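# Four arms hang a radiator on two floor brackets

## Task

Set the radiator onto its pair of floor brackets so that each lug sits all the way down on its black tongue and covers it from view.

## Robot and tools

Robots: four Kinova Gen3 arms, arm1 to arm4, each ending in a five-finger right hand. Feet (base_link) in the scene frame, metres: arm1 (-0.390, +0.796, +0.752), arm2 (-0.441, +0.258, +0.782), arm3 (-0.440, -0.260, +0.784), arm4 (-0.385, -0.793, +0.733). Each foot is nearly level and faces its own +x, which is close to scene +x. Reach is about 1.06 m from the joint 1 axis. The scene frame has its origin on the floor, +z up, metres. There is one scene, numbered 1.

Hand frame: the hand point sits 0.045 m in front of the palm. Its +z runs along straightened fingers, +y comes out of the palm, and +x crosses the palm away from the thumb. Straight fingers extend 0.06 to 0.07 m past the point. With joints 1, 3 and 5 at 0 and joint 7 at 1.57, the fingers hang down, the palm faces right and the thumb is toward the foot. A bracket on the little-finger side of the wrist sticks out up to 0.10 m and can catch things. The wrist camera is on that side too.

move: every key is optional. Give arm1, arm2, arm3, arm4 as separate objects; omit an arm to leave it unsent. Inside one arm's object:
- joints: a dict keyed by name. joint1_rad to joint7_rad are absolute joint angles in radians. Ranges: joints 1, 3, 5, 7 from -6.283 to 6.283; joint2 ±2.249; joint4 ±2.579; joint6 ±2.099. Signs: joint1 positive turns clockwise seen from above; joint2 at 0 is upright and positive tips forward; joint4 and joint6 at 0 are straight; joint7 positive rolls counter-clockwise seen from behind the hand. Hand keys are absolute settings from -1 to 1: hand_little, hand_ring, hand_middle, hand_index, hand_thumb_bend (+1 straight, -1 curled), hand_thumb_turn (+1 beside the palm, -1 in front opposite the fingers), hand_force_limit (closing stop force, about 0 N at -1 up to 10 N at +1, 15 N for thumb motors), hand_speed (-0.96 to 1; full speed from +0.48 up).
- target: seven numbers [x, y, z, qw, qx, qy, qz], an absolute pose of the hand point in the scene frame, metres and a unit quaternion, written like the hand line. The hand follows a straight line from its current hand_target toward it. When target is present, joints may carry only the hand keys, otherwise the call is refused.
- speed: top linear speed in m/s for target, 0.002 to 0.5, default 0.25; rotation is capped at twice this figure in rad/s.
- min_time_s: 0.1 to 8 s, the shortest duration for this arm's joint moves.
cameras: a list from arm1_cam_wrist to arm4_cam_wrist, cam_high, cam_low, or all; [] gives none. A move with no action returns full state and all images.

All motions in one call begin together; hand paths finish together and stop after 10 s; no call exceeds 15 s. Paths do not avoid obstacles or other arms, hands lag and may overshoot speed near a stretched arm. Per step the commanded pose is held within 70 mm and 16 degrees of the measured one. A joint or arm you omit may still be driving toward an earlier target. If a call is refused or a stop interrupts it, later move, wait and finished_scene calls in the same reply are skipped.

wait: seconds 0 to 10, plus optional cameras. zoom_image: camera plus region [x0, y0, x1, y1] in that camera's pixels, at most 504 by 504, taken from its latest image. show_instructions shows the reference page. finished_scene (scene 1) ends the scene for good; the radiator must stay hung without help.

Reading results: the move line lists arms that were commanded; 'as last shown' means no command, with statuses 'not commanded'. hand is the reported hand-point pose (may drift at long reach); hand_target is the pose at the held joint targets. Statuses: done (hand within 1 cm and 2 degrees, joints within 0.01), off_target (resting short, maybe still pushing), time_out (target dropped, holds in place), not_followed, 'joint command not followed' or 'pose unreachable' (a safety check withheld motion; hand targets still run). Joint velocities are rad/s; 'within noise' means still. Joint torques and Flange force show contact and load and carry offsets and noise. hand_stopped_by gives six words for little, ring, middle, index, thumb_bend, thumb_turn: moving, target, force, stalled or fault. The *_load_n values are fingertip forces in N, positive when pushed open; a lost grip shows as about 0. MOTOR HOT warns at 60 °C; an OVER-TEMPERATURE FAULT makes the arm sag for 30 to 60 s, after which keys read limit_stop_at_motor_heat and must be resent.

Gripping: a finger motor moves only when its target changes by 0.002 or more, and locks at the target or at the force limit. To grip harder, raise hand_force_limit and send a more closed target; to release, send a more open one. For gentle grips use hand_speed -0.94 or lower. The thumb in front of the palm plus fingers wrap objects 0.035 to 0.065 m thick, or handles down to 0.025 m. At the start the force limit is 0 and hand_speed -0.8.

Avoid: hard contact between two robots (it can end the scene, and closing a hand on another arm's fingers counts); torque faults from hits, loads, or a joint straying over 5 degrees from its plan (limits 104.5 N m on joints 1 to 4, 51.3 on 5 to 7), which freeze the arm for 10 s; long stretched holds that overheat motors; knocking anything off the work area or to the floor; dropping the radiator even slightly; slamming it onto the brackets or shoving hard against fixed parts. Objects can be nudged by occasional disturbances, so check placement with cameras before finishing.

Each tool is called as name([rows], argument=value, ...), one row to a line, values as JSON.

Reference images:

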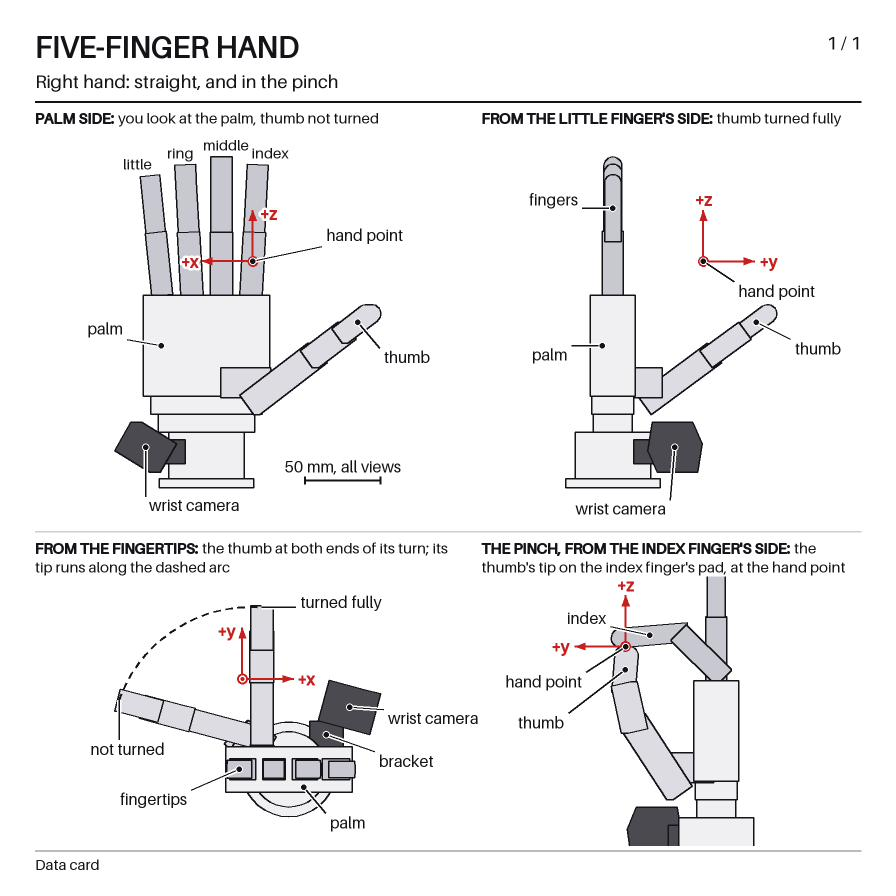

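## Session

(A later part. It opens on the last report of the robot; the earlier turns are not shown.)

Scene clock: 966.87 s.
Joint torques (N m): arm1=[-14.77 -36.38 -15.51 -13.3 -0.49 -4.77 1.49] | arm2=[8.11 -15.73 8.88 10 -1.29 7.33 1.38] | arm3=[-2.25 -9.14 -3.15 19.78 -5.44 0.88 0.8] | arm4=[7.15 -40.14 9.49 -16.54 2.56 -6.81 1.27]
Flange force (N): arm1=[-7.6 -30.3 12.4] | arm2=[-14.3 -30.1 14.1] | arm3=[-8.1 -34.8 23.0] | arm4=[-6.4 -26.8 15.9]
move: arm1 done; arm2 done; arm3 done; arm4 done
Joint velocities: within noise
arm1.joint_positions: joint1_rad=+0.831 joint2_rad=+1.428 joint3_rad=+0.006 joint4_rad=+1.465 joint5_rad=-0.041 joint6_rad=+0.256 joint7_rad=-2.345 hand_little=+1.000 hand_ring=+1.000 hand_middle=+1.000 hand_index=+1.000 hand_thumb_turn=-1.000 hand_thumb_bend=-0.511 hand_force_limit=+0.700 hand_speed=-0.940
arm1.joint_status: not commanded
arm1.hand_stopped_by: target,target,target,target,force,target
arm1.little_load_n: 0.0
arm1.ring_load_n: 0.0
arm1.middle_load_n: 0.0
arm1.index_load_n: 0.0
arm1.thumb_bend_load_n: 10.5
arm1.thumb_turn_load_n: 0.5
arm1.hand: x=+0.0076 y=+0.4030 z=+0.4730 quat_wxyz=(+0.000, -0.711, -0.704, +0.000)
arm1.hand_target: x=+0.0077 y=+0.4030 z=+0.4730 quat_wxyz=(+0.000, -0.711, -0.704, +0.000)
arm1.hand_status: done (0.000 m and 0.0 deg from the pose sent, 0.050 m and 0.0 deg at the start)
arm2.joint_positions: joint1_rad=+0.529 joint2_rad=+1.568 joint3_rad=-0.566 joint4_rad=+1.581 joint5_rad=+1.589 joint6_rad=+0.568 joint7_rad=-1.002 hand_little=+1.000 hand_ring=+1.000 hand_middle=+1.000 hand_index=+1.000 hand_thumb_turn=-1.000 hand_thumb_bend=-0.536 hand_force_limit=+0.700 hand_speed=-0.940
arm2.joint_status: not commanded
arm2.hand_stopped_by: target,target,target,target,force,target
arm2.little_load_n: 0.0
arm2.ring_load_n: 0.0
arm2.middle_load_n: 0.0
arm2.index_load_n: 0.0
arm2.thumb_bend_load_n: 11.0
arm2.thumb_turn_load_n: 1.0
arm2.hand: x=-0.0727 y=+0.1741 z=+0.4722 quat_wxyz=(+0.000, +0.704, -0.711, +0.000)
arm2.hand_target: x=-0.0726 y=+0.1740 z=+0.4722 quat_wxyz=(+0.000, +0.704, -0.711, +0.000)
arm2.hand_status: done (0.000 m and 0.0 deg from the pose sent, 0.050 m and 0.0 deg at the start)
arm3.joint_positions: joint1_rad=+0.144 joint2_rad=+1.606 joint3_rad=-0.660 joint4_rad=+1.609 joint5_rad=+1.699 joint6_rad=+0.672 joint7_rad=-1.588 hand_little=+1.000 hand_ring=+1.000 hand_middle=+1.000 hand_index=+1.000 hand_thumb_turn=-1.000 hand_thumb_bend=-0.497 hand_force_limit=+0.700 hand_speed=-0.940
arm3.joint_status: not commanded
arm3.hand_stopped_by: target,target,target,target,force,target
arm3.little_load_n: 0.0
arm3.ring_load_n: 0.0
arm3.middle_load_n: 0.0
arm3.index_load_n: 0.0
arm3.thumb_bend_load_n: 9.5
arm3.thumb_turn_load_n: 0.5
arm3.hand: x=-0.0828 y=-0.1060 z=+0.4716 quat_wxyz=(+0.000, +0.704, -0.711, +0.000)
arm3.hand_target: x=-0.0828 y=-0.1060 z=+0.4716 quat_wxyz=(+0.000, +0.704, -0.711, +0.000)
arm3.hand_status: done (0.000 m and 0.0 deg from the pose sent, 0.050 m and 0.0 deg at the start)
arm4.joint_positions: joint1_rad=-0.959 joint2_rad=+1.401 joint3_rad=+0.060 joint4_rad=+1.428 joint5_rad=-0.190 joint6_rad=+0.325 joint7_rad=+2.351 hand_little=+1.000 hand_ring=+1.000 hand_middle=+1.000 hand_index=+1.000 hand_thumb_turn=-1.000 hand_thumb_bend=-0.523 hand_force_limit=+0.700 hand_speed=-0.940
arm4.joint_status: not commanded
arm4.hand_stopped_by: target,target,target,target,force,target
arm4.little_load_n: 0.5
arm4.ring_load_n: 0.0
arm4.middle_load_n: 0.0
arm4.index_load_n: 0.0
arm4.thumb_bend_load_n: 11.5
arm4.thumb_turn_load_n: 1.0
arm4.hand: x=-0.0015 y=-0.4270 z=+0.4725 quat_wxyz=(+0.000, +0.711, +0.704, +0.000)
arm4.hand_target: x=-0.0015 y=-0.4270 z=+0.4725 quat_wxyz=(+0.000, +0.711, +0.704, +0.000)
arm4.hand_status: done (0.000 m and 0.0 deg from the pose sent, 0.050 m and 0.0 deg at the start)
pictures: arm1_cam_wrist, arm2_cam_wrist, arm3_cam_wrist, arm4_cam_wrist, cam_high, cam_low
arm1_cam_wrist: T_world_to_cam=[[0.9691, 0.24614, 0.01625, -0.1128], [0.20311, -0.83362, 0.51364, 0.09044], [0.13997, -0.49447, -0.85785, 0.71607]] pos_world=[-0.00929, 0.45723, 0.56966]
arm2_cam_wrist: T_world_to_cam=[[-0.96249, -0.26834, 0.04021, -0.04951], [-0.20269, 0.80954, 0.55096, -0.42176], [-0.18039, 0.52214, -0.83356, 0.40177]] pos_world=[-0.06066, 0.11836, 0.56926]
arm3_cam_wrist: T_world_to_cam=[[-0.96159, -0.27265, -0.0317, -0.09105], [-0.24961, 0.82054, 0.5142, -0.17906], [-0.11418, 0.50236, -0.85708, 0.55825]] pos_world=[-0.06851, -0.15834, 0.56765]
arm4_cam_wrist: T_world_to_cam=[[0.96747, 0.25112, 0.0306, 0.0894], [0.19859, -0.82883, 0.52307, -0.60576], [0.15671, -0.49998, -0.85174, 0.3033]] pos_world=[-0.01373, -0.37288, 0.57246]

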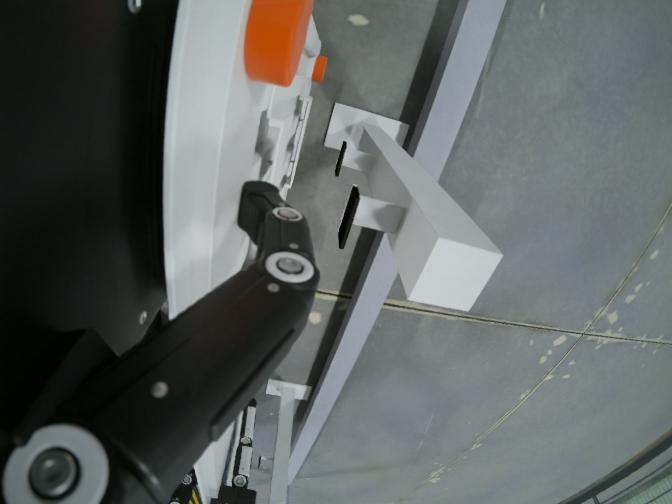

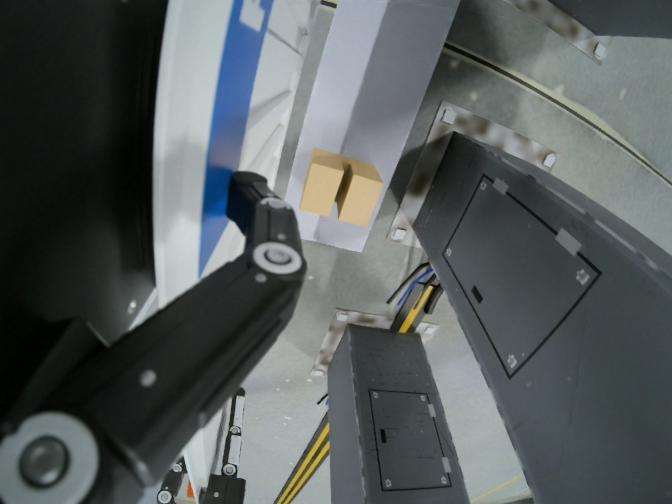

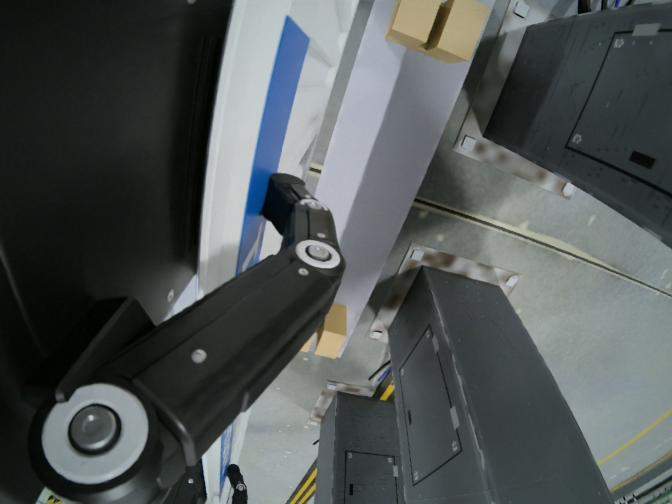

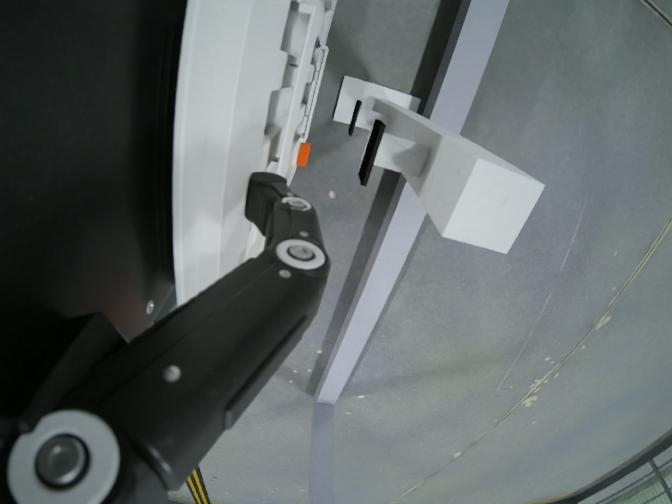

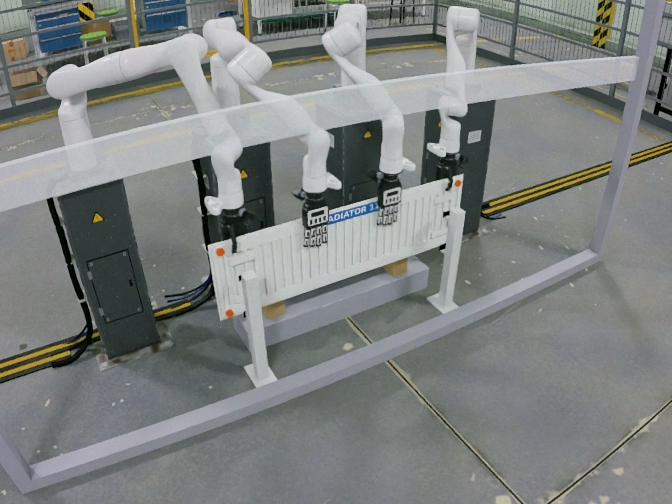

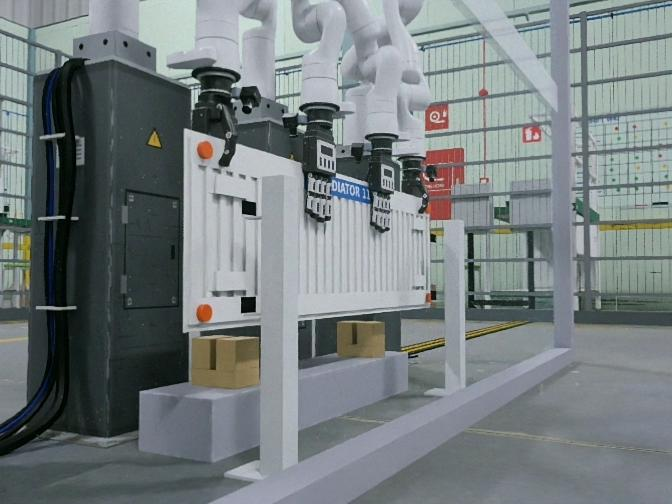

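zoom_image(camera="arm1_cam_wrist", region=[285, 90, 317, 130])

zoom_image(camera="arm1_cam_wrist", region=[262, 105, 302, 155])

zoom_image(camera="arm4_cam_wrist", region=[290, 0, 330, 50])

Scaled by 12.600 from the camera's image (finer frame: 960x720).

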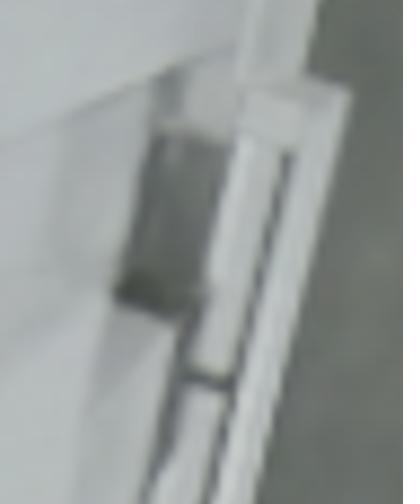

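Scaled by 10.080 from the camera's image (finer frame: 960x720).

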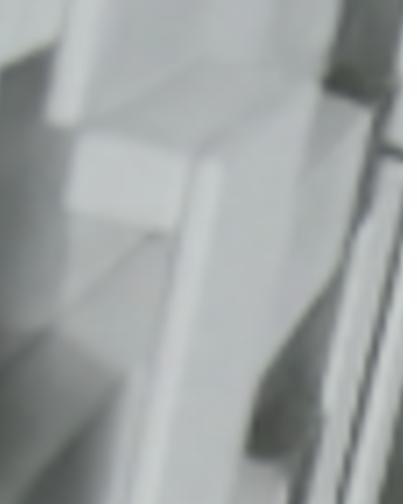

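Scaled by 10.080 from the camera's image (finer frame: 960x720).

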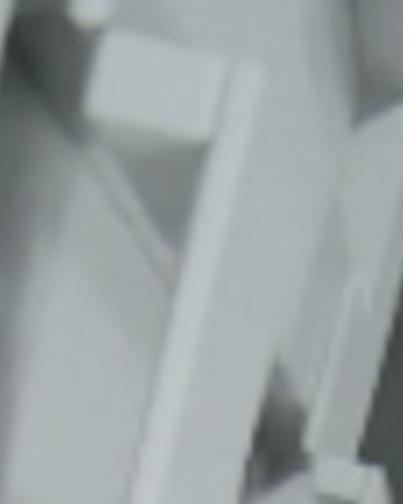

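zoom_image(camera="arm1_cam_wrist", region=[330, 170, 370, 260])

zoom_image(camera="arm4_cam_wrist", region=[350, 110, 400, 200])

Scaled by 5.600 from the camera's image (finer frame: 960x720).

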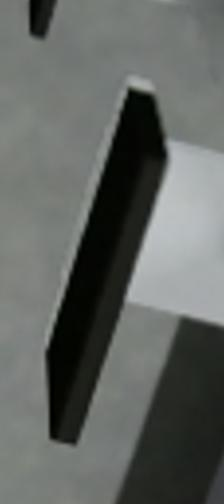

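Scaled by 5.600 from the camera's image (finer frame: 960x720).

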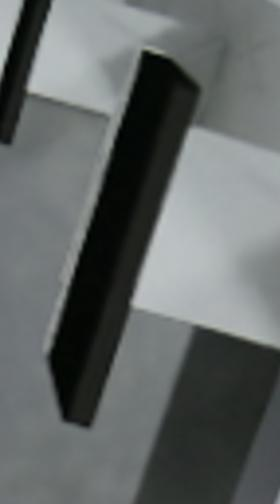

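move(arm1={"target": [0.0395, 0.388, 0.4730, 0, 0.7115, 0.7028, 0], "speed": 0.03}, arm2={"target": [-0.0403, 0.159, 0.4722, 0, 0.7028, -0.7115, 0], "speed": 0.03}, arm3={"target": [-0.0499, -0.121, 0.4716, 0, 0.7028, -0.7115, 0], "speed": 0.03}, arm4={"target": [0.0320, -0.442, 0.4725, 0, 0.7115, 0.7028, 0], "speed": 0.03}, cameras=["all"])

zoom_image(camera="arm4_cam_wrist", region=[260, 0, 380, 200])

zoom_image(camera="arm1_cam_wrist", region=[240, 60, 360, 260])

zoom_image(camera="cam_low", region=[190, 130, 310, 340])

zoom_image(camera="cam_low", region=[400, 180, 470, 320])

Scene clock: 1136.10 s.
Joint torques (N m): arm1=[-14.38 -37.58 -14.08 -13.11 -1.34 -3.99 1.23] | arm2=[9.02 -16.85 8.57 7.05 -0.39 7.78 1.22] | arm3=[0.69 -11.82 -2.53 17.05 -6.85 3.3 -1.11] | arm4=[7.83 -41.94 10.13 -18.65 2.65 -7.7 1.17]
Flange force (N): arm1=[-8.8 -26.9 14.9] | arm2=[-14.5 -28.5 11.0] | arm3=[-8.7 -34.8 25.7] | arm4=[-6.5 -29.9 15.4]
move: arm1 done; arm2 done; arm3 done; arm4 done
Joint velocities: within noise
arm1.joint_positions: joint1_rad=+0.806 joint2_rad=+1.452 joint3_rad=+0.013 joint4_rad=+1.336 joint5_rad=-0.051 joint6_rad=+0.361 joint7_rad=-2.365 hand_little=+1.000 hand_ring=+1.000 hand_middle=+1.000 hand_index=+1.000 hand_thumb_turn=-1.000 hand_thumb_bend=-0.511 hand_force_limit=+0.700 hand_speed=-0.940
arm1.joint_status: not commanded
arm1.hand_stopped_by: target,target,target,target,force,target
arm1.little_load_n: 0.0
arm1.ring_load_n: 0.0
arm1.middle_load_n: 0.0
arm1.index_load_n: 0.0
arm1.thumb_bend_load_n: 10.0
arm1.thumb_turn_load_n: 0.5
arm1.hand: x=+0.0395 y=+0.3880 z=+0.4730 quat_wxyz=(+0.000, -0.711, -0.703, +0.000)
arm1.hand_target: x=+0.0395 y=+0.3880 z=+0.4730 quat_wxyz=(+0.000, -0.711, -0.703, +0.000)
arm1.hand_status: done (0.000 m and 0.0 deg from the pose sent, 0.035 m and 0.1 deg at the start)
arm2.joint_positions: joint1_rad=+0.539 joint2_rad=+1.586 joint3_rad=-0.608 joint4_rad=+1.458 joint5_rad=+1.446 joint6_rad=+0.616 joint7_rad=-0.806 hand_little=+1.000 hand_ring=+1.000 hand_middle=+1.000 hand_index=+1.000 hand_thumb_turn=-1.000 hand_thumb_bend=-0.536 hand_force_limit=+0.700 hand_speed=-0.940
arm2.joint_status: not commanded
arm2.hand_stopped_by: target,target,target,target,force,target
arm2.little_load_n: 0.0
arm2.ring_load_n: 0.0
arm2.middle_load_n: 0.0
arm2.index_load_n: 0.0
arm2.thumb_bend_load_n: 11.5
arm2.thumb_turn_load_n: 1.5
arm2.hand: x=-0.0403 y=+0.1590 z=+0.4722 quat_wxyz=(+0.000, +0.703, -0.711, +0.000)
arm2.hand_target: x=-0.0403 y=+0.1590 z=+0.4722 quat_wxyz=(+0.000, +0.703, -0.711, +0.000)
arm2.hand_status: done (0.000 m and 0.0 deg from the pose sent, 0.036 m and 0.1 deg at the start)
arm3.joint_positions: joint1_rad=+0.175 joint2_rad=+1.606 joint3_rad=-0.669 joint4_rad=+1.515 joint5_rad=+1.583 joint6_rad=+0.674 joint7_rad=-1.410 hand_little=+1.000 hand_ring=+1.000 hand_middle=+1.000 hand_index=+1.000 hand_thumb_turn=-1.000 hand_thumb_bend=-0.497 hand_force_limit=+0.700 hand_speed=-0.940
arm3.joint_status: not commanded
arm3.hand_stopped_by: target,target,target,target,force,target
arm3.little_load_n: 0.0
arm3.ring_load_n: 0.0
arm3.middle_load_n: 0.0
arm3.index_load_n: 0.0
arm3.thumb_bend_load_n: 11.0
arm3.thumb_turn_load_n: 1.0
arm3.hand: x=-0.0499 y=-0.1210 z=+0.4716 quat_wxyz=(+0.000, +0.703, -0.711, +0.000)
arm3.hand_target: x=-0.0499 y=-0.1210 z=+0.4716 quat_wxyz=(+0.000, +0.703, -0.711, +0.000)
arm3.hand_status: done (0.000 m and 0.0 deg from the pose sent, 0.036 m and 0.1 deg at the start)
arm4.joint_positions: joint1_rad=-0.889 joint2_rad=+1.409 joint3_rad=+0.059 joint4_rad=+1.385 joint5_rad=-0.169 joint6_rad=+0.359 joint7_rad=+2.395 hand_little=+1.000 hand_ring=+1.000 hand_middle=+1.000 hand_index=+1.000 hand_thumb_turn=-1.000 hand_thumb_bend=-0.523 hand_force_limit=+0.700 hand_speed=-0.940
arm4.joint_status: not commanded
arm4.hand_stopped_by: target,target,target,target,force,target
arm4.little_load_n: 0.0
arm4.ring_load_n: 0.0
arm4.middle_load_n: 0.0
arm4.index_load_n: 0.0
arm4.thumb_bend_load_n: 10.5
arm4.thumb_turn_load_n: 1.0
arm4.hand: x=+0.0320 y=-0.4420 z=+0.4725 quat_wxyz=(+0.000, +0.711, +0.703, +0.000)
arm4.hand_target: x=+0.0320 y=-0.4420 z=+0.4725 quat_wxyz=(+0.000, +0.711, +0.703, +0.000)
arm4.hand_status: done (0.000 m and 0.0 deg from the pose sent, 0.037 m and 0.1 deg at the start)
pictures: arm1_cam_wrist, arm2_cam_wrist, arm3_cam_wrist, arm4_cam_wrist, cam_high, cam_low
arm1_cam_wrist: T_world_to_cam=[[0.96971, 0.24374, 0.01628, -0.13908], [0.20102, -0.83407, 0.51372, 0.07165], [0.13879, -0.49489, -0.8578, 0.70437]] pos_world=[0.02271, 0.44224, 0.56966]
arm2_cam_wrist: T_world_to_cam=[[-0.96313, -0.26604, 0.04014, -0.02277], [-0.20079, 0.81004, 0.55093, -0.40307], [-0.17908, 0.52256, -0.83359, 0.41542]] pos_world=[-0.02846, 0.10336, 0.56926]
arm3_cam_wrist: T_world_to_cam=[[-0.96225, -0.2703, -0.03167, -0.06326], [-0.24758, 0.82114, 0.51423, -0.15833], [-0.11299, 0.50266, -0.85707, 0.56966]] pos_world=[-0.0357, -0.17344, 0.56765]
arm4_cam_wrist: T_world_to_cam=[[0.96805, 0.24887, 0.03058, 0.05979], [0.19668, -0.8293, 0.52305, -0.625], [0.15553, -0.50032, -0.85176, 0.29044]] pos_world=[0.01988, -0.38788, 0.57246]

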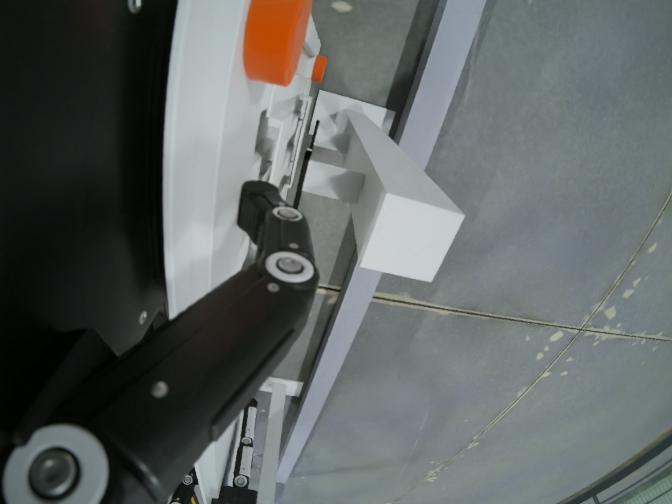

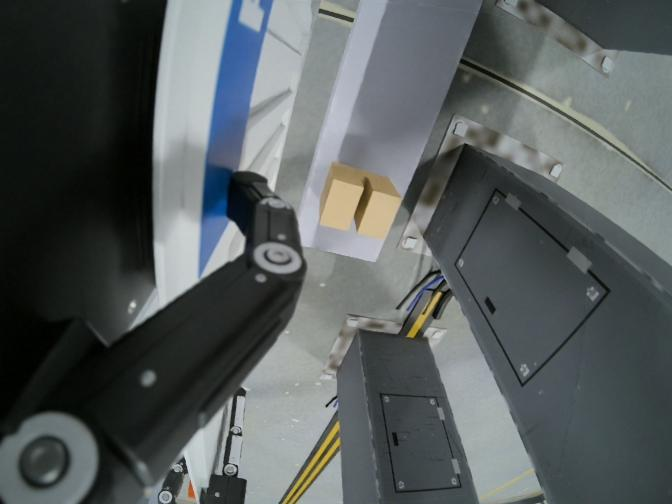

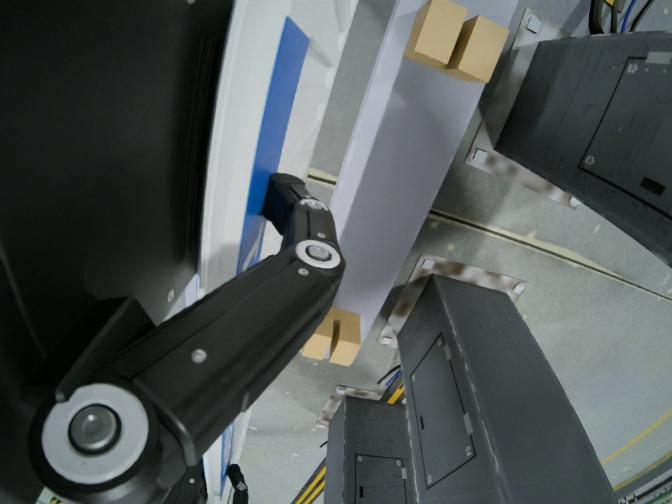

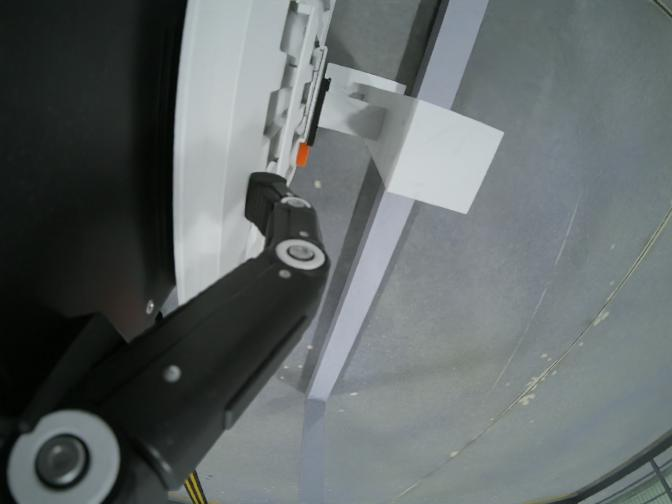

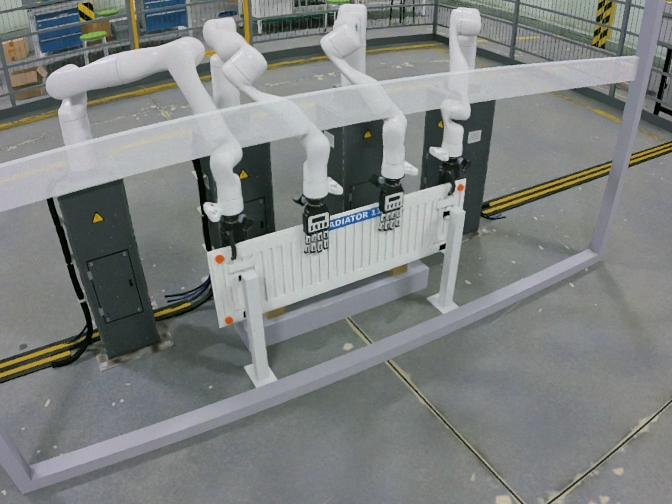

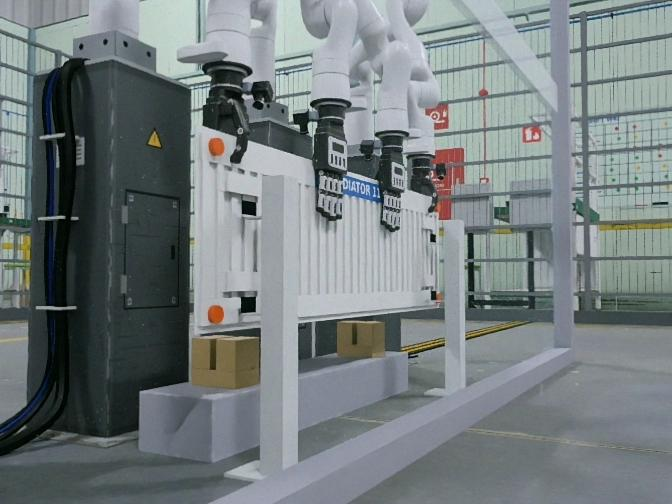

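Scaled by 2.520 from the camera's image (finer frame: 960x720).

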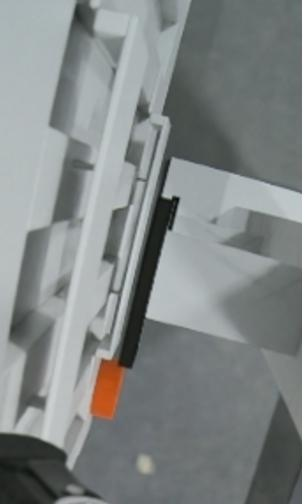

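Scaled by 2.520 from the camera's image (finer frame: 960x720).

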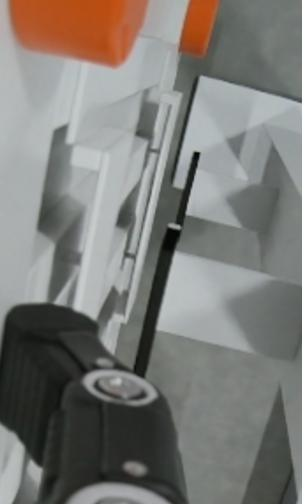

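Scaled by 2.400.

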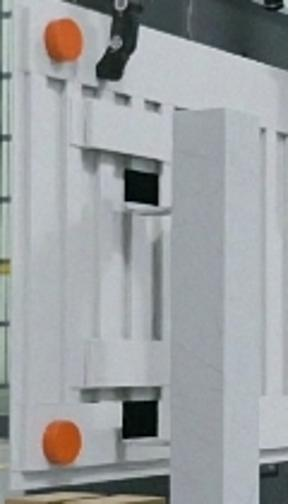

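Scaled by 3.600.

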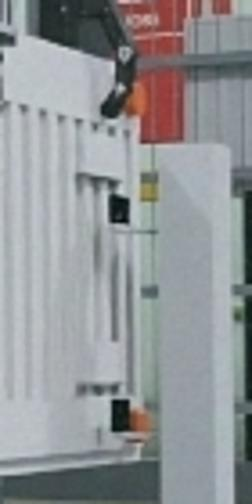

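move(arm1={"target": [0.0529, 0.388, 0.4730, 0, 0.7115, 0.7028, 0], "speed": 0.02}, arm2={"target": [-0.0271, 0.159, 0.4722, 0, 0.7028, -0.7115, 0], "speed": 0.02}, arm3={"target": [-0.0371, -0.121, 0.4716, 0, 0.7028, -0.7115, 0], "speed": 0.02}, arm4={"target": [0.0445, -0.442, 0.4725, 0, 0.7115, 0.7028, 0], "speed": 0.02}, cameras=["all"])

zoom_image(camera="arm4_cam_wrist", region=[260, 0, 360, 170])

zoom_image(camera="arm1_cam_wrist", region=[240, 60, 340, 230])

zoom_image(camera="cam_low", region=[190, 160, 290, 330])

zoom_image(camera="cam_low", region=[400, 200, 460, 310])

zoom_image(camera="cam_high", region=[200, 220, 280, 330])

Scene clock: 1168.73 s.
Joint torques (N m): arm1=[-14.54 -37.83 -13.9 -14.37 -1.51 -4.47 1.34] | arm2=[9.08 -17.77 7.92 6.45 -0.11 7.78 1.28] | arm3=[0.44 -13.26 -3.09 16.73 -6.48 3.84 -0.67] | arm4=[6.9 -42.04 9.04 -19.53 2.65 -8.04 1.27]
Flange force (N): arm1=[-7.4 -28.2 12.5] | arm2=[-14.4 -28.5 12.1] | arm3=[-8.9 -35.1 27.9] | arm4=[-8.2 -29.6 13.5]
move: arm1 done; arm2 done; arm3 done; arm4 done
Joint velocities: within noise
arm1.joint_positions: joint1_rad=+0.787 joint2_rad=+1.461 joint3_rad=+0.017 joint4_rad=+1.297 joint5_rad=-0.057 joint6_rad=+0.391 joint7_rad=-2.378 hand_little=+1.000 hand_ring=+1.000 hand_middle=+1.000 hand_index=+1.000 hand_thumb_turn=-1.000 hand_thumb_bend=-0.511 hand_force_limit=+0.700 hand_speed=-0.940
arm1.joint_status: not commanded
arm1.hand_stopped_by: target,target,target,target,force,target
arm1.little_load_n: 0.0
arm1.ring_load_n: 0.0
arm1.middle_load_n: 0.0
arm1.index_load_n: 0.0
arm1.thumb_bend_load_n: 10.0
arm1.thumb_turn_load_n: 0.5
arm1.hand: x=+0.0529 y=+0.3880 z=+0.4730 quat_wxyz=(+0.000, -0.711, -0.703, +0.000)
arm1.hand_target: x=+0.0529 y=+0.3880 z=+0.4730 quat_wxyz=(+0.000, -0.711, -0.703, +0.000)
arm1.hand_status: done (0.000 m and 0.0 deg from the pose sent, 0.013 m and 0.0 deg at the start)
arm2.joint_positions: joint1_rad=+0.531 joint2_rad=+1.597 joint3_rad=-0.629 joint4_rad=+1.410 joint5_rad=+1.406 joint6_rad=+0.641 joint7_rad=-0.753 hand_little=+1.000 hand_ring=+1.000 hand_middle=+1.000 hand_index=+1.000 hand_thumb_turn=-1.000 hand_thumb_bend=-0.536 hand_force_limit=+0.700 hand_speed=-0.940
arm2.joint_status: not commanded
arm2.hand_stopped_by: target,target,target,target,force,target
arm2.little_load_n: 0.5
arm2.ring_load_n: 0.0
arm2.middle_load_n: 0.0
arm2.index_load_n: 0.0
arm2.thumb_bend_load_n: 11.5
arm2.thumb_turn_load_n: 1.5
arm2.hand: x=-0.0271 y=+0.1590 z=+0.4722 quat_wxyz=(+0.000, +0.703, -0.711, +0.000)
arm2.hand_target: x=-0.0271 y=+0.1590 z=+0.4722 quat_wxyz=(+0.000, +0.703, -0.711, +0.000)
arm2.hand_status: done (0.000 m and 0.0 deg from the pose sent, 0.013 m and 0.0 deg at the start)
arm3.joint_positions: joint1_rad=+0.176 joint2_rad=+1.612 joint3_rad=-0.681 joint4_rad=+1.471 joint5_rad=+1.538 joint6_rad=+0.687 joint7_rad=-1.346 hand_little=+1.000 hand_ring=+1.000 hand_middle=+1.000 hand_index=+1.000 hand_thumb_turn=-1.000 hand_thumb_bend=-0.497 hand_force_limit=+0.700 hand_speed=-0.940
arm3.joint_status: not commanded
arm3.hand_stopped_by: target,target,target,target,force,target
arm3.little_load_n: 0.0
arm3.ring_load_n: 0.0
arm3.middle_load_n: 0.0
arm3.index_load_n: 0.0
arm3.thumb_bend_load_n: 11.0
arm3.thumb_turn_load_n: 1.0
arm3.hand: x=-0.0371 y=-0.1210 z=+0.4716 quat_wxyz=(+0.000, +0.703, -0.711, +0.000)
arm3.hand_target: x=-0.0371 y=-0.1210 z=+0.4716 quat_wxyz=(+0.000, +0.703, -0.711, +0.000)
arm3.hand_status: done (0.000 m and 0.0 deg from the pose sent, 0.013 m and 0.0 deg at the start)
arm4.joint_positions: joint1_rad=-0.871 joint2_rad=+1.417 joint3_rad=+0.061 joint4_rad=+1.350 joint5_rad=-0.163 joint6_rad=+0.386 joint7_rad=+2.406 hand_little=+1.000 hand_ring=+1.000 hand_middle=+1.000 hand_index=+1.000 hand_thumb_turn=-1.000 hand_thumb_bend=-0.523 hand_force_limit=+0.700 hand_speed=-0.940
arm4.joint_status: not commanded
arm4.hand_stopped_by: target,target,target,target,force,target
arm4.little_load_n: 0.0
arm4.ring_load_n: 0.0
arm4.middle_load_n: 0.0
arm4.index_load_n: 0.0
arm4.thumb_bend_load_n: 10.5
arm4.thumb_turn_load_n: 1.0
arm4.hand: x=+0.0445 y=-0.4420 z=+0.4725 quat_wxyz=(+0.000, +0.711, +0.703, +0.000)
arm4.hand_target: x=+0.0445 y=-0.4420 z=+0.4725 quat_wxyz=(+0.000, +0.711, +0.703, +0.000)
arm4.hand_status: done (0.000 m and 0.0 deg from the pose sent, 0.013 m and 0.0 deg at the start)
pictures: arm1_cam_wrist, arm2_cam_wrist, arm3_cam_wrist, arm4_cam_wrist, cam_high, cam_low
arm1_cam_wrist: T_world_to_cam=[[0.96967, 0.24386, 0.01631, -0.15215], [0.20111, -0.83404, 0.51374, 0.06893], [0.13889, -0.49488, -0.85779, 0.70249]] pos_world=[0.03611, 0.44224, 0.56966]
arm2_cam_wrist: T_world_to_cam=[[-0.96314, -0.26599, 0.04006, -0.01001], [-0.20079, 0.81005, 0.55091, -0.40041], [-0.17899, 0.52257, -0.8336, 0.41779]] pos_world=[-0.01526, 0.10336, 0.56926]
arm3_cam_wrist: T_world_to_cam=[[-0.96225, -0.27031, -0.03164, -0.05096], [-0.24759, 0.82118, 0.51416, -0.15511], [-0.113, 0.50259, -0.85711, 0.57112]] pos_world=[-0.0229, -0.17344, 0.56765]
arm4_cam_wrist: T_world_to_cam=[[0.96807, 0.24879, 0.03063, 0.04763], [0.19659, -0.82932, 0.52305, -0.62747], [0.15553, -0.50033, -0.85175, 0.28849]] pos_world=[0.03238, -0.38788, 0.57246]

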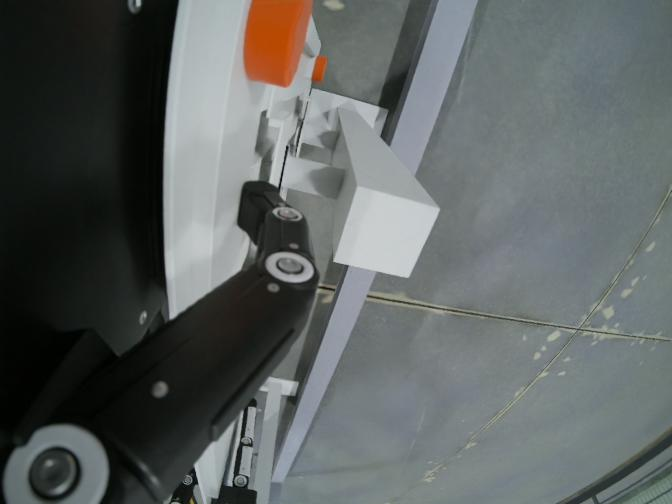

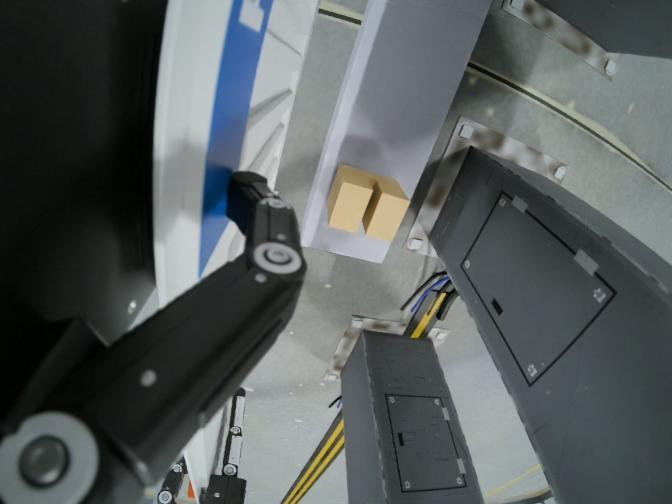

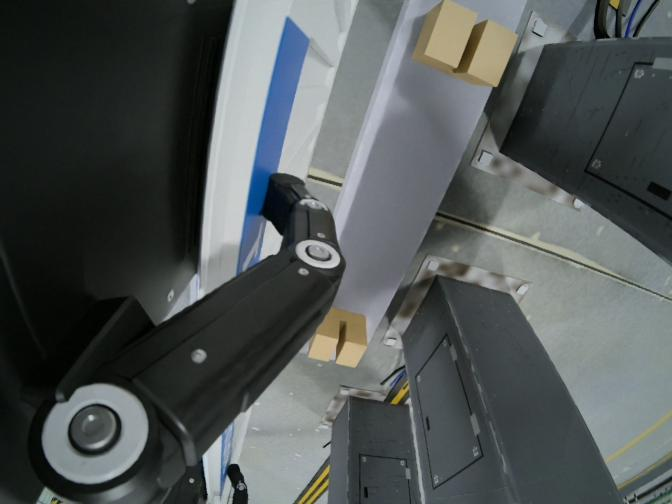

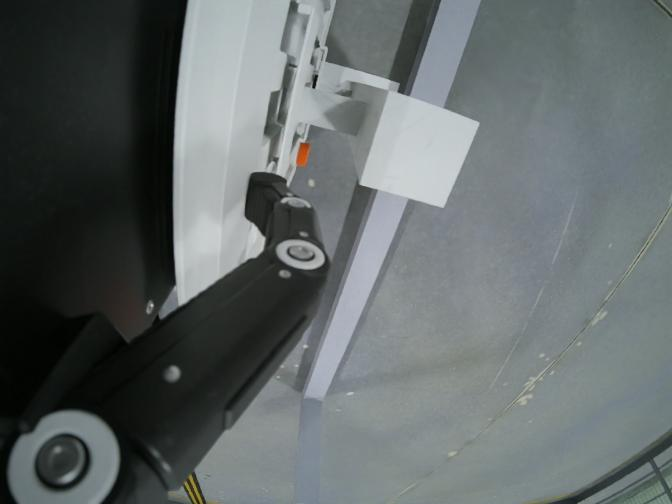

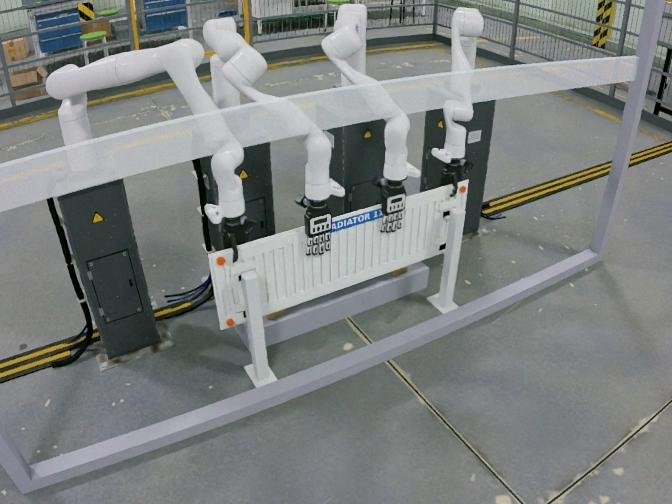

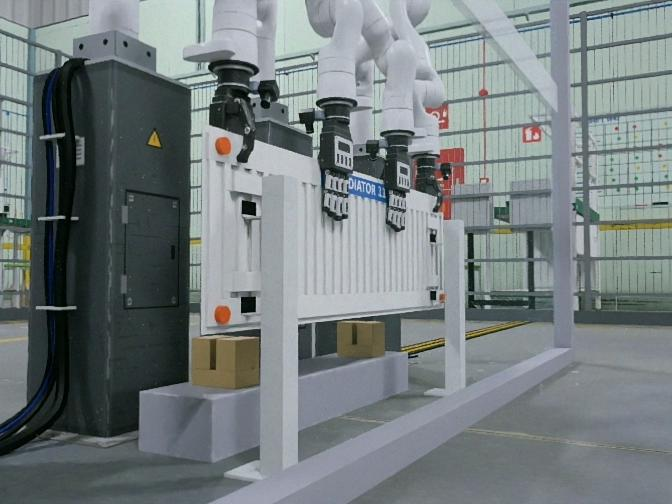

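Scaled by 2.965 from the camera's image (finer frame: 960x720).

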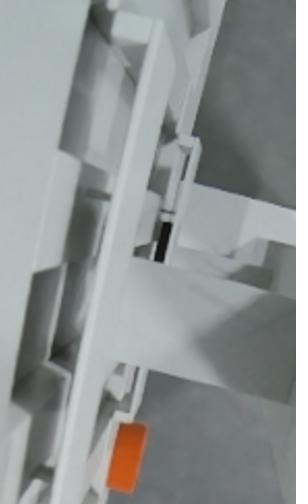

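Scaled by 2.965 from the camera's image (finer frame: 960x720).

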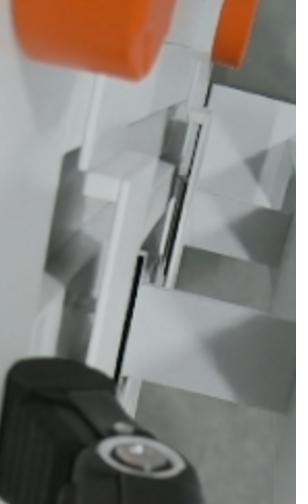

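Scaled by 2.965.

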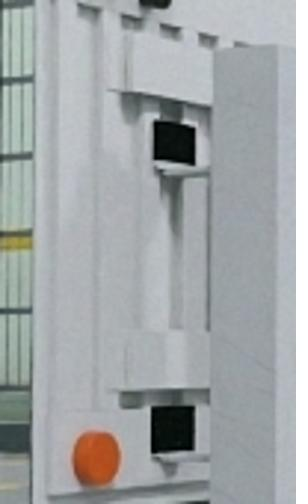

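Scaled by 4.582.

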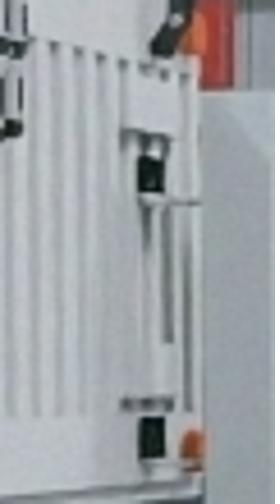

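Scaled by 4.582.

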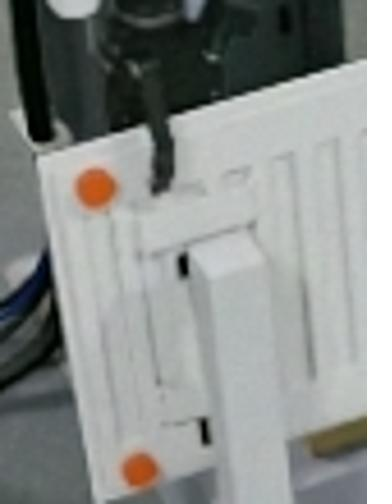

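move(cameras=["arm4_cam_wrist","arm1_cam_wrist","cam_low"])

zoom_image(camera="arm4_cam_wrist", region=[200, 100, 500, 400])

zoom_image(camera="arm1_cam_wrist", region=[200, 100, 500, 400])

Scene clock: 1184.53 s.
Joint torques (N m): arm1=[-14.5 -38.22 -13.76 -14.28 -1.5 -4.38 1.35] | arm2=[9.06 -17.45 8.05 6.4 -0.1 7.79 1.27] | arm3=[0.44 -12.67 -2.81 16.78 -6.51 3.78 -0.62] | arm4=[6.87 -42.57 9 -19.37 2.66 -7.85 1.28]
Flange force (N): arm1=[-7.7 -27.9 13.6] | arm2=[-14.4 -28.3 11.3] | arm3=[-9.0 -35.0 26.5] | arm4=[-7.8 -29.2 15.1]
Joint velocities: within noise
arm1.joint_positions: joint1_rad=+0.787 joint2_rad=+1.461 joint3_rad=+0.017 joint4_rad=+1.297 joint5_rad=-0.057 joint6_rad=+0.391 joint7_rad=-2.378 hand_little=+1.000 hand_ring=+1.000 hand_middle=+1.000 hand_index=+1.000 hand_thumb_turn=-1.000 hand_thumb_bend=-0.511 hand_force_limit=+0.700 hand_speed=-0.940
arm1.joint_status: not commanded
arm1.hand_stopped_by: target,target,target,target,force,target
arm1.little_load_n: 0.0
arm1.ring_load_n: 0.0
arm1.middle_load_n: 0.0
arm1.index_load_n: 0.0
arm1.thumb_bend_load_n: 10.0
arm1.thumb_turn_load_n: 0.5
arm1.hand: x=+0.0529 y=+0.3880 z=+0.4730 quat_wxyz=(+0.000, -0.711, -0.703, +0.000) (m; scene frame)
arm1.hand_target: x=+0.0529 y=+0.3880 z=+0.4730 quat_wxyz=(+0.000, -0.711, -0.703, +0.000) (m; scene frame)
arm1.hand_status: done (0.000 m and 0.0 deg from the pose sent, 0.013 m and 0.0 deg at the start)
arm2.joint_positions: joint1_rad=+0.531 joint2_rad=+1.597 joint3_rad=-0.629 joint4_rad=+1.410 joint5_rad=+1.406 joint6_rad=+0.641 joint7_rad=-0.753 hand_little=+1.000 hand_ring=+1.000 hand_middle=+1.000 hand_index=+1.000 hand_thumb_turn=-1.000 hand_thumb_bend=-0.536 hand_force_limit=+0.700 hand_speed=-0.940
arm2.joint_status: not commanded
arm2.hand_stopped_by: target,target,target,target,force,target
arm2.little_load_n: 0.0
arm2.ring_load_n: 0.0
arm2.middle_load_n: 0.0
arm2.index_load_n: 0.0
arm2.thumb_bend_load_n: 11.5
arm2.thumb_turn_load_n: 1.5
arm2.hand: x=-0.0271 y=+0.1590 z=+0.4722 quat_wxyz=(+0.000, +0.703, -0.711, +0.000) (m; scene frame)
arm2.hand_target: x=-0.0271 y=+0.1590 z=+0.4722 quat_wxyz=(+0.000, +0.703, -0.711, +0.000) (m; scene frame)
arm2.hand_status: done (0.000 m and 0.0 deg from the pose sent, 0.013 m and 0.0 deg at the start)
arm3.joint_positions: joint1_rad=+0.176 joint2_rad=+1.612 joint3_rad=-0.681 joint4_rad=+1.471 joint5_rad=+1.538 joint6_rad=+0.687 joint7_rad=-1.346 hand_little=+1.000 hand_ring=+1.000 hand_middle=+1.000 hand_index=+1.000 hand_thumb_turn=-1.000 hand_thumb_bend=-0.497 hand_force_limit=+0.700 hand_speed=-0.940
arm3.joint_status: not commanded
arm3.hand_stopped_by: target,target,target,target,force,target
arm3.little_load_n: 0.0
arm3.ring_load_n: 0.0
arm3.middle_load_n: 0.0
arm3.index_load_n: 0.0
arm3.thumb_bend_load_n: 11.0
arm3.thumb_turn_load_n: 1.0
arm3.hand: x=-0.0371 y=-0.1210 z=+0.4716 quat_wxyz=(+0.000, +0.703, -0.711, +0.000) (m; scene frame)
arm3.hand_target: x=-0.0371 y=-0.1210 z=+0.4716 quat_wxyz=(+0.000, +0.703, -0.711, +0.000) (m; scene frame)
arm3.hand_status: done (0.000 m and 0.0 deg from the pose sent, 0.013 m and 0.0 deg at the start)
arm4.joint_positions: joint1_rad=-0.871 joint2_rad=+1.417 joint3_rad=+0.061 joint4_rad=+1.350 joint5_rad=-0.163 joint6_rad=+0.386 joint7_rad=+2.406 hand_little=+1.000 hand_ring=+1.000 hand_middle=+1.000 hand_index=+1.000 hand_thumb_turn=-1.000 hand_thumb_bend=-0.523 hand_force_limit=+0.700 hand_speed=-0.940
arm4.joint_status: not commanded
arm4.hand_stopped_by: target,target,target,target,force,target
arm4.little_load_n: 0.0
arm4.ring_load_n: 0.0
arm4.middle_load_n: 0.0
arm4.index_load_n: 0.0
arm4.thumb_bend_load_n: 11.0
arm4.thumb_turn_load_n: 1.0
arm4.hand: x=+0.0445 y=-0.4420 z=+0.4725 quat_wxyz=(+0.000, +0.711, +0.703, +0.000) (m; scene frame)
arm4.hand_target: x=+0.0445 y=-0.4420 z=+0.4725 quat_wxyz=(+0.000, +0.711, +0.703, +0.000) (m; scene frame)
arm4.hand_status: done (0.000 m and 0.0 deg from the pose sent, 0.013 m and 0.0 deg at the start)
pictures: arm1_cam_wrist, arm4_cam_wrist, cam_low
camera_calibration:
arm1_cam_wrist: T_world_to_cam=[[0.96967, 0.24386, 0.01631, -0.15215], [0.20111, -0.83404, 0.51374, 0.06893], [0.13889, -0.49488, -0.85779, 0.70249]] pos_world=[0.03611, 0.44224, 0.56966]
arm4_cam_wrist: T_world_to_cam=[[0.96807, 0.24879, 0.03063, 0.04763], [0.19659, -0.82932, 0.52305, -0.62747], [0.15553, -0.50033, -0.85175, 0.28849]] pos_world=[0.03238, -0.38788, 0.57246]

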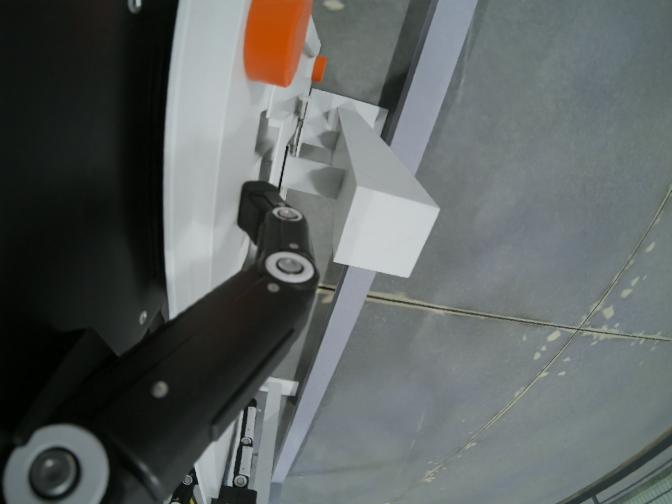

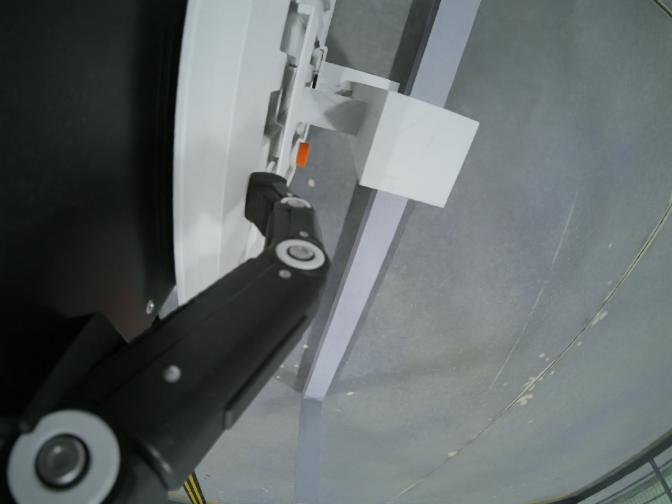

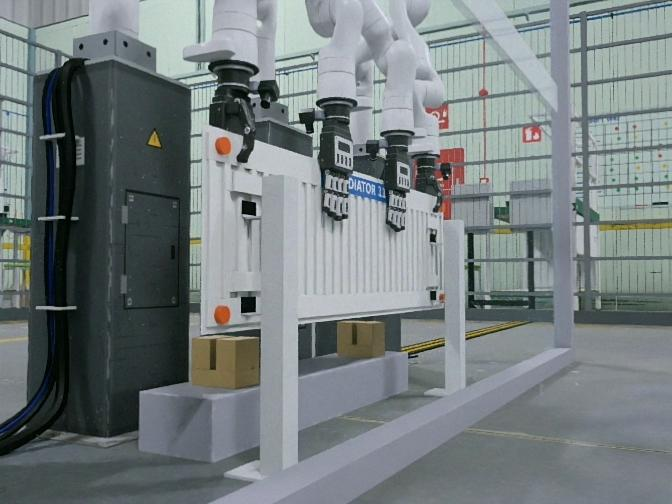

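Scaled by 1.680 from the camera's image (finer frame: 960x720).

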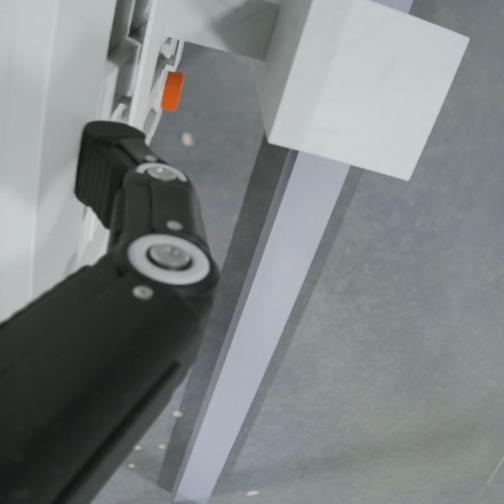

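Scaled by 1.680 from the camera's image (finer frame: 960x720).

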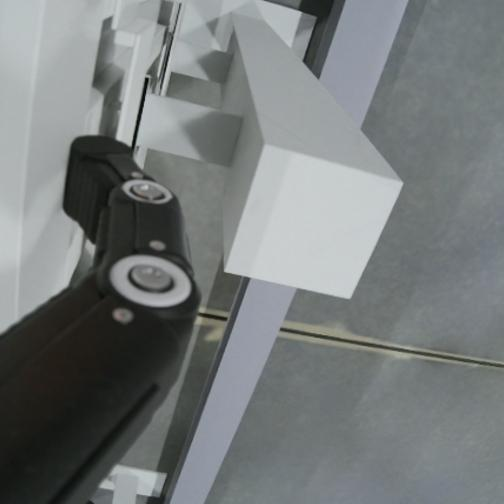

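zoom_image(camera="arm4_cam_wrist", region=[260, 30, 380, 120])

zoom_image(camera="arm1_cam_wrist", region=[250, 80, 370, 170])

zoom_image(camera="arm1_cam_wrist", region=[250, 130, 330, 220])

zoom_image(camera="arm4_cam_wrist", region=[270, 60, 350, 160])

Scaled by 4.200 from the camera's image (finer frame: 960x720).

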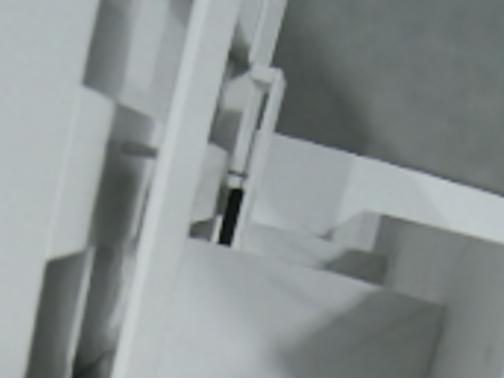

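Scaled by 4.200 from the camera's image (finer frame: 960x720).

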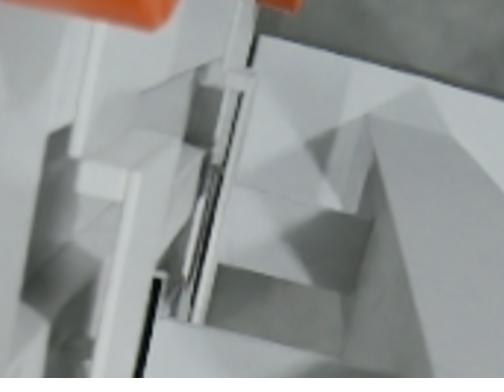

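Scaled by 5.600 from the camera's image (finer frame: 960x720).

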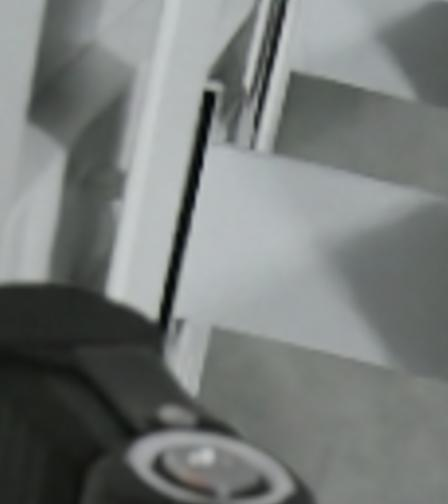

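Scaled by 5.040 from the camera's image (finer frame: 960x720).

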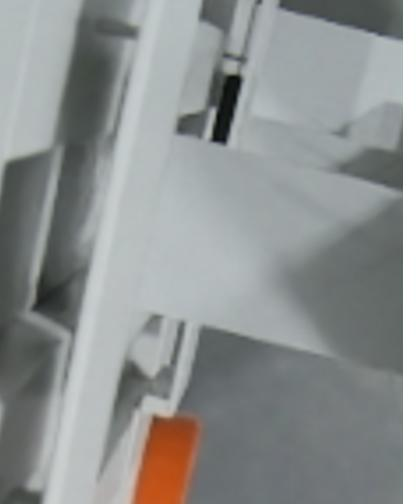

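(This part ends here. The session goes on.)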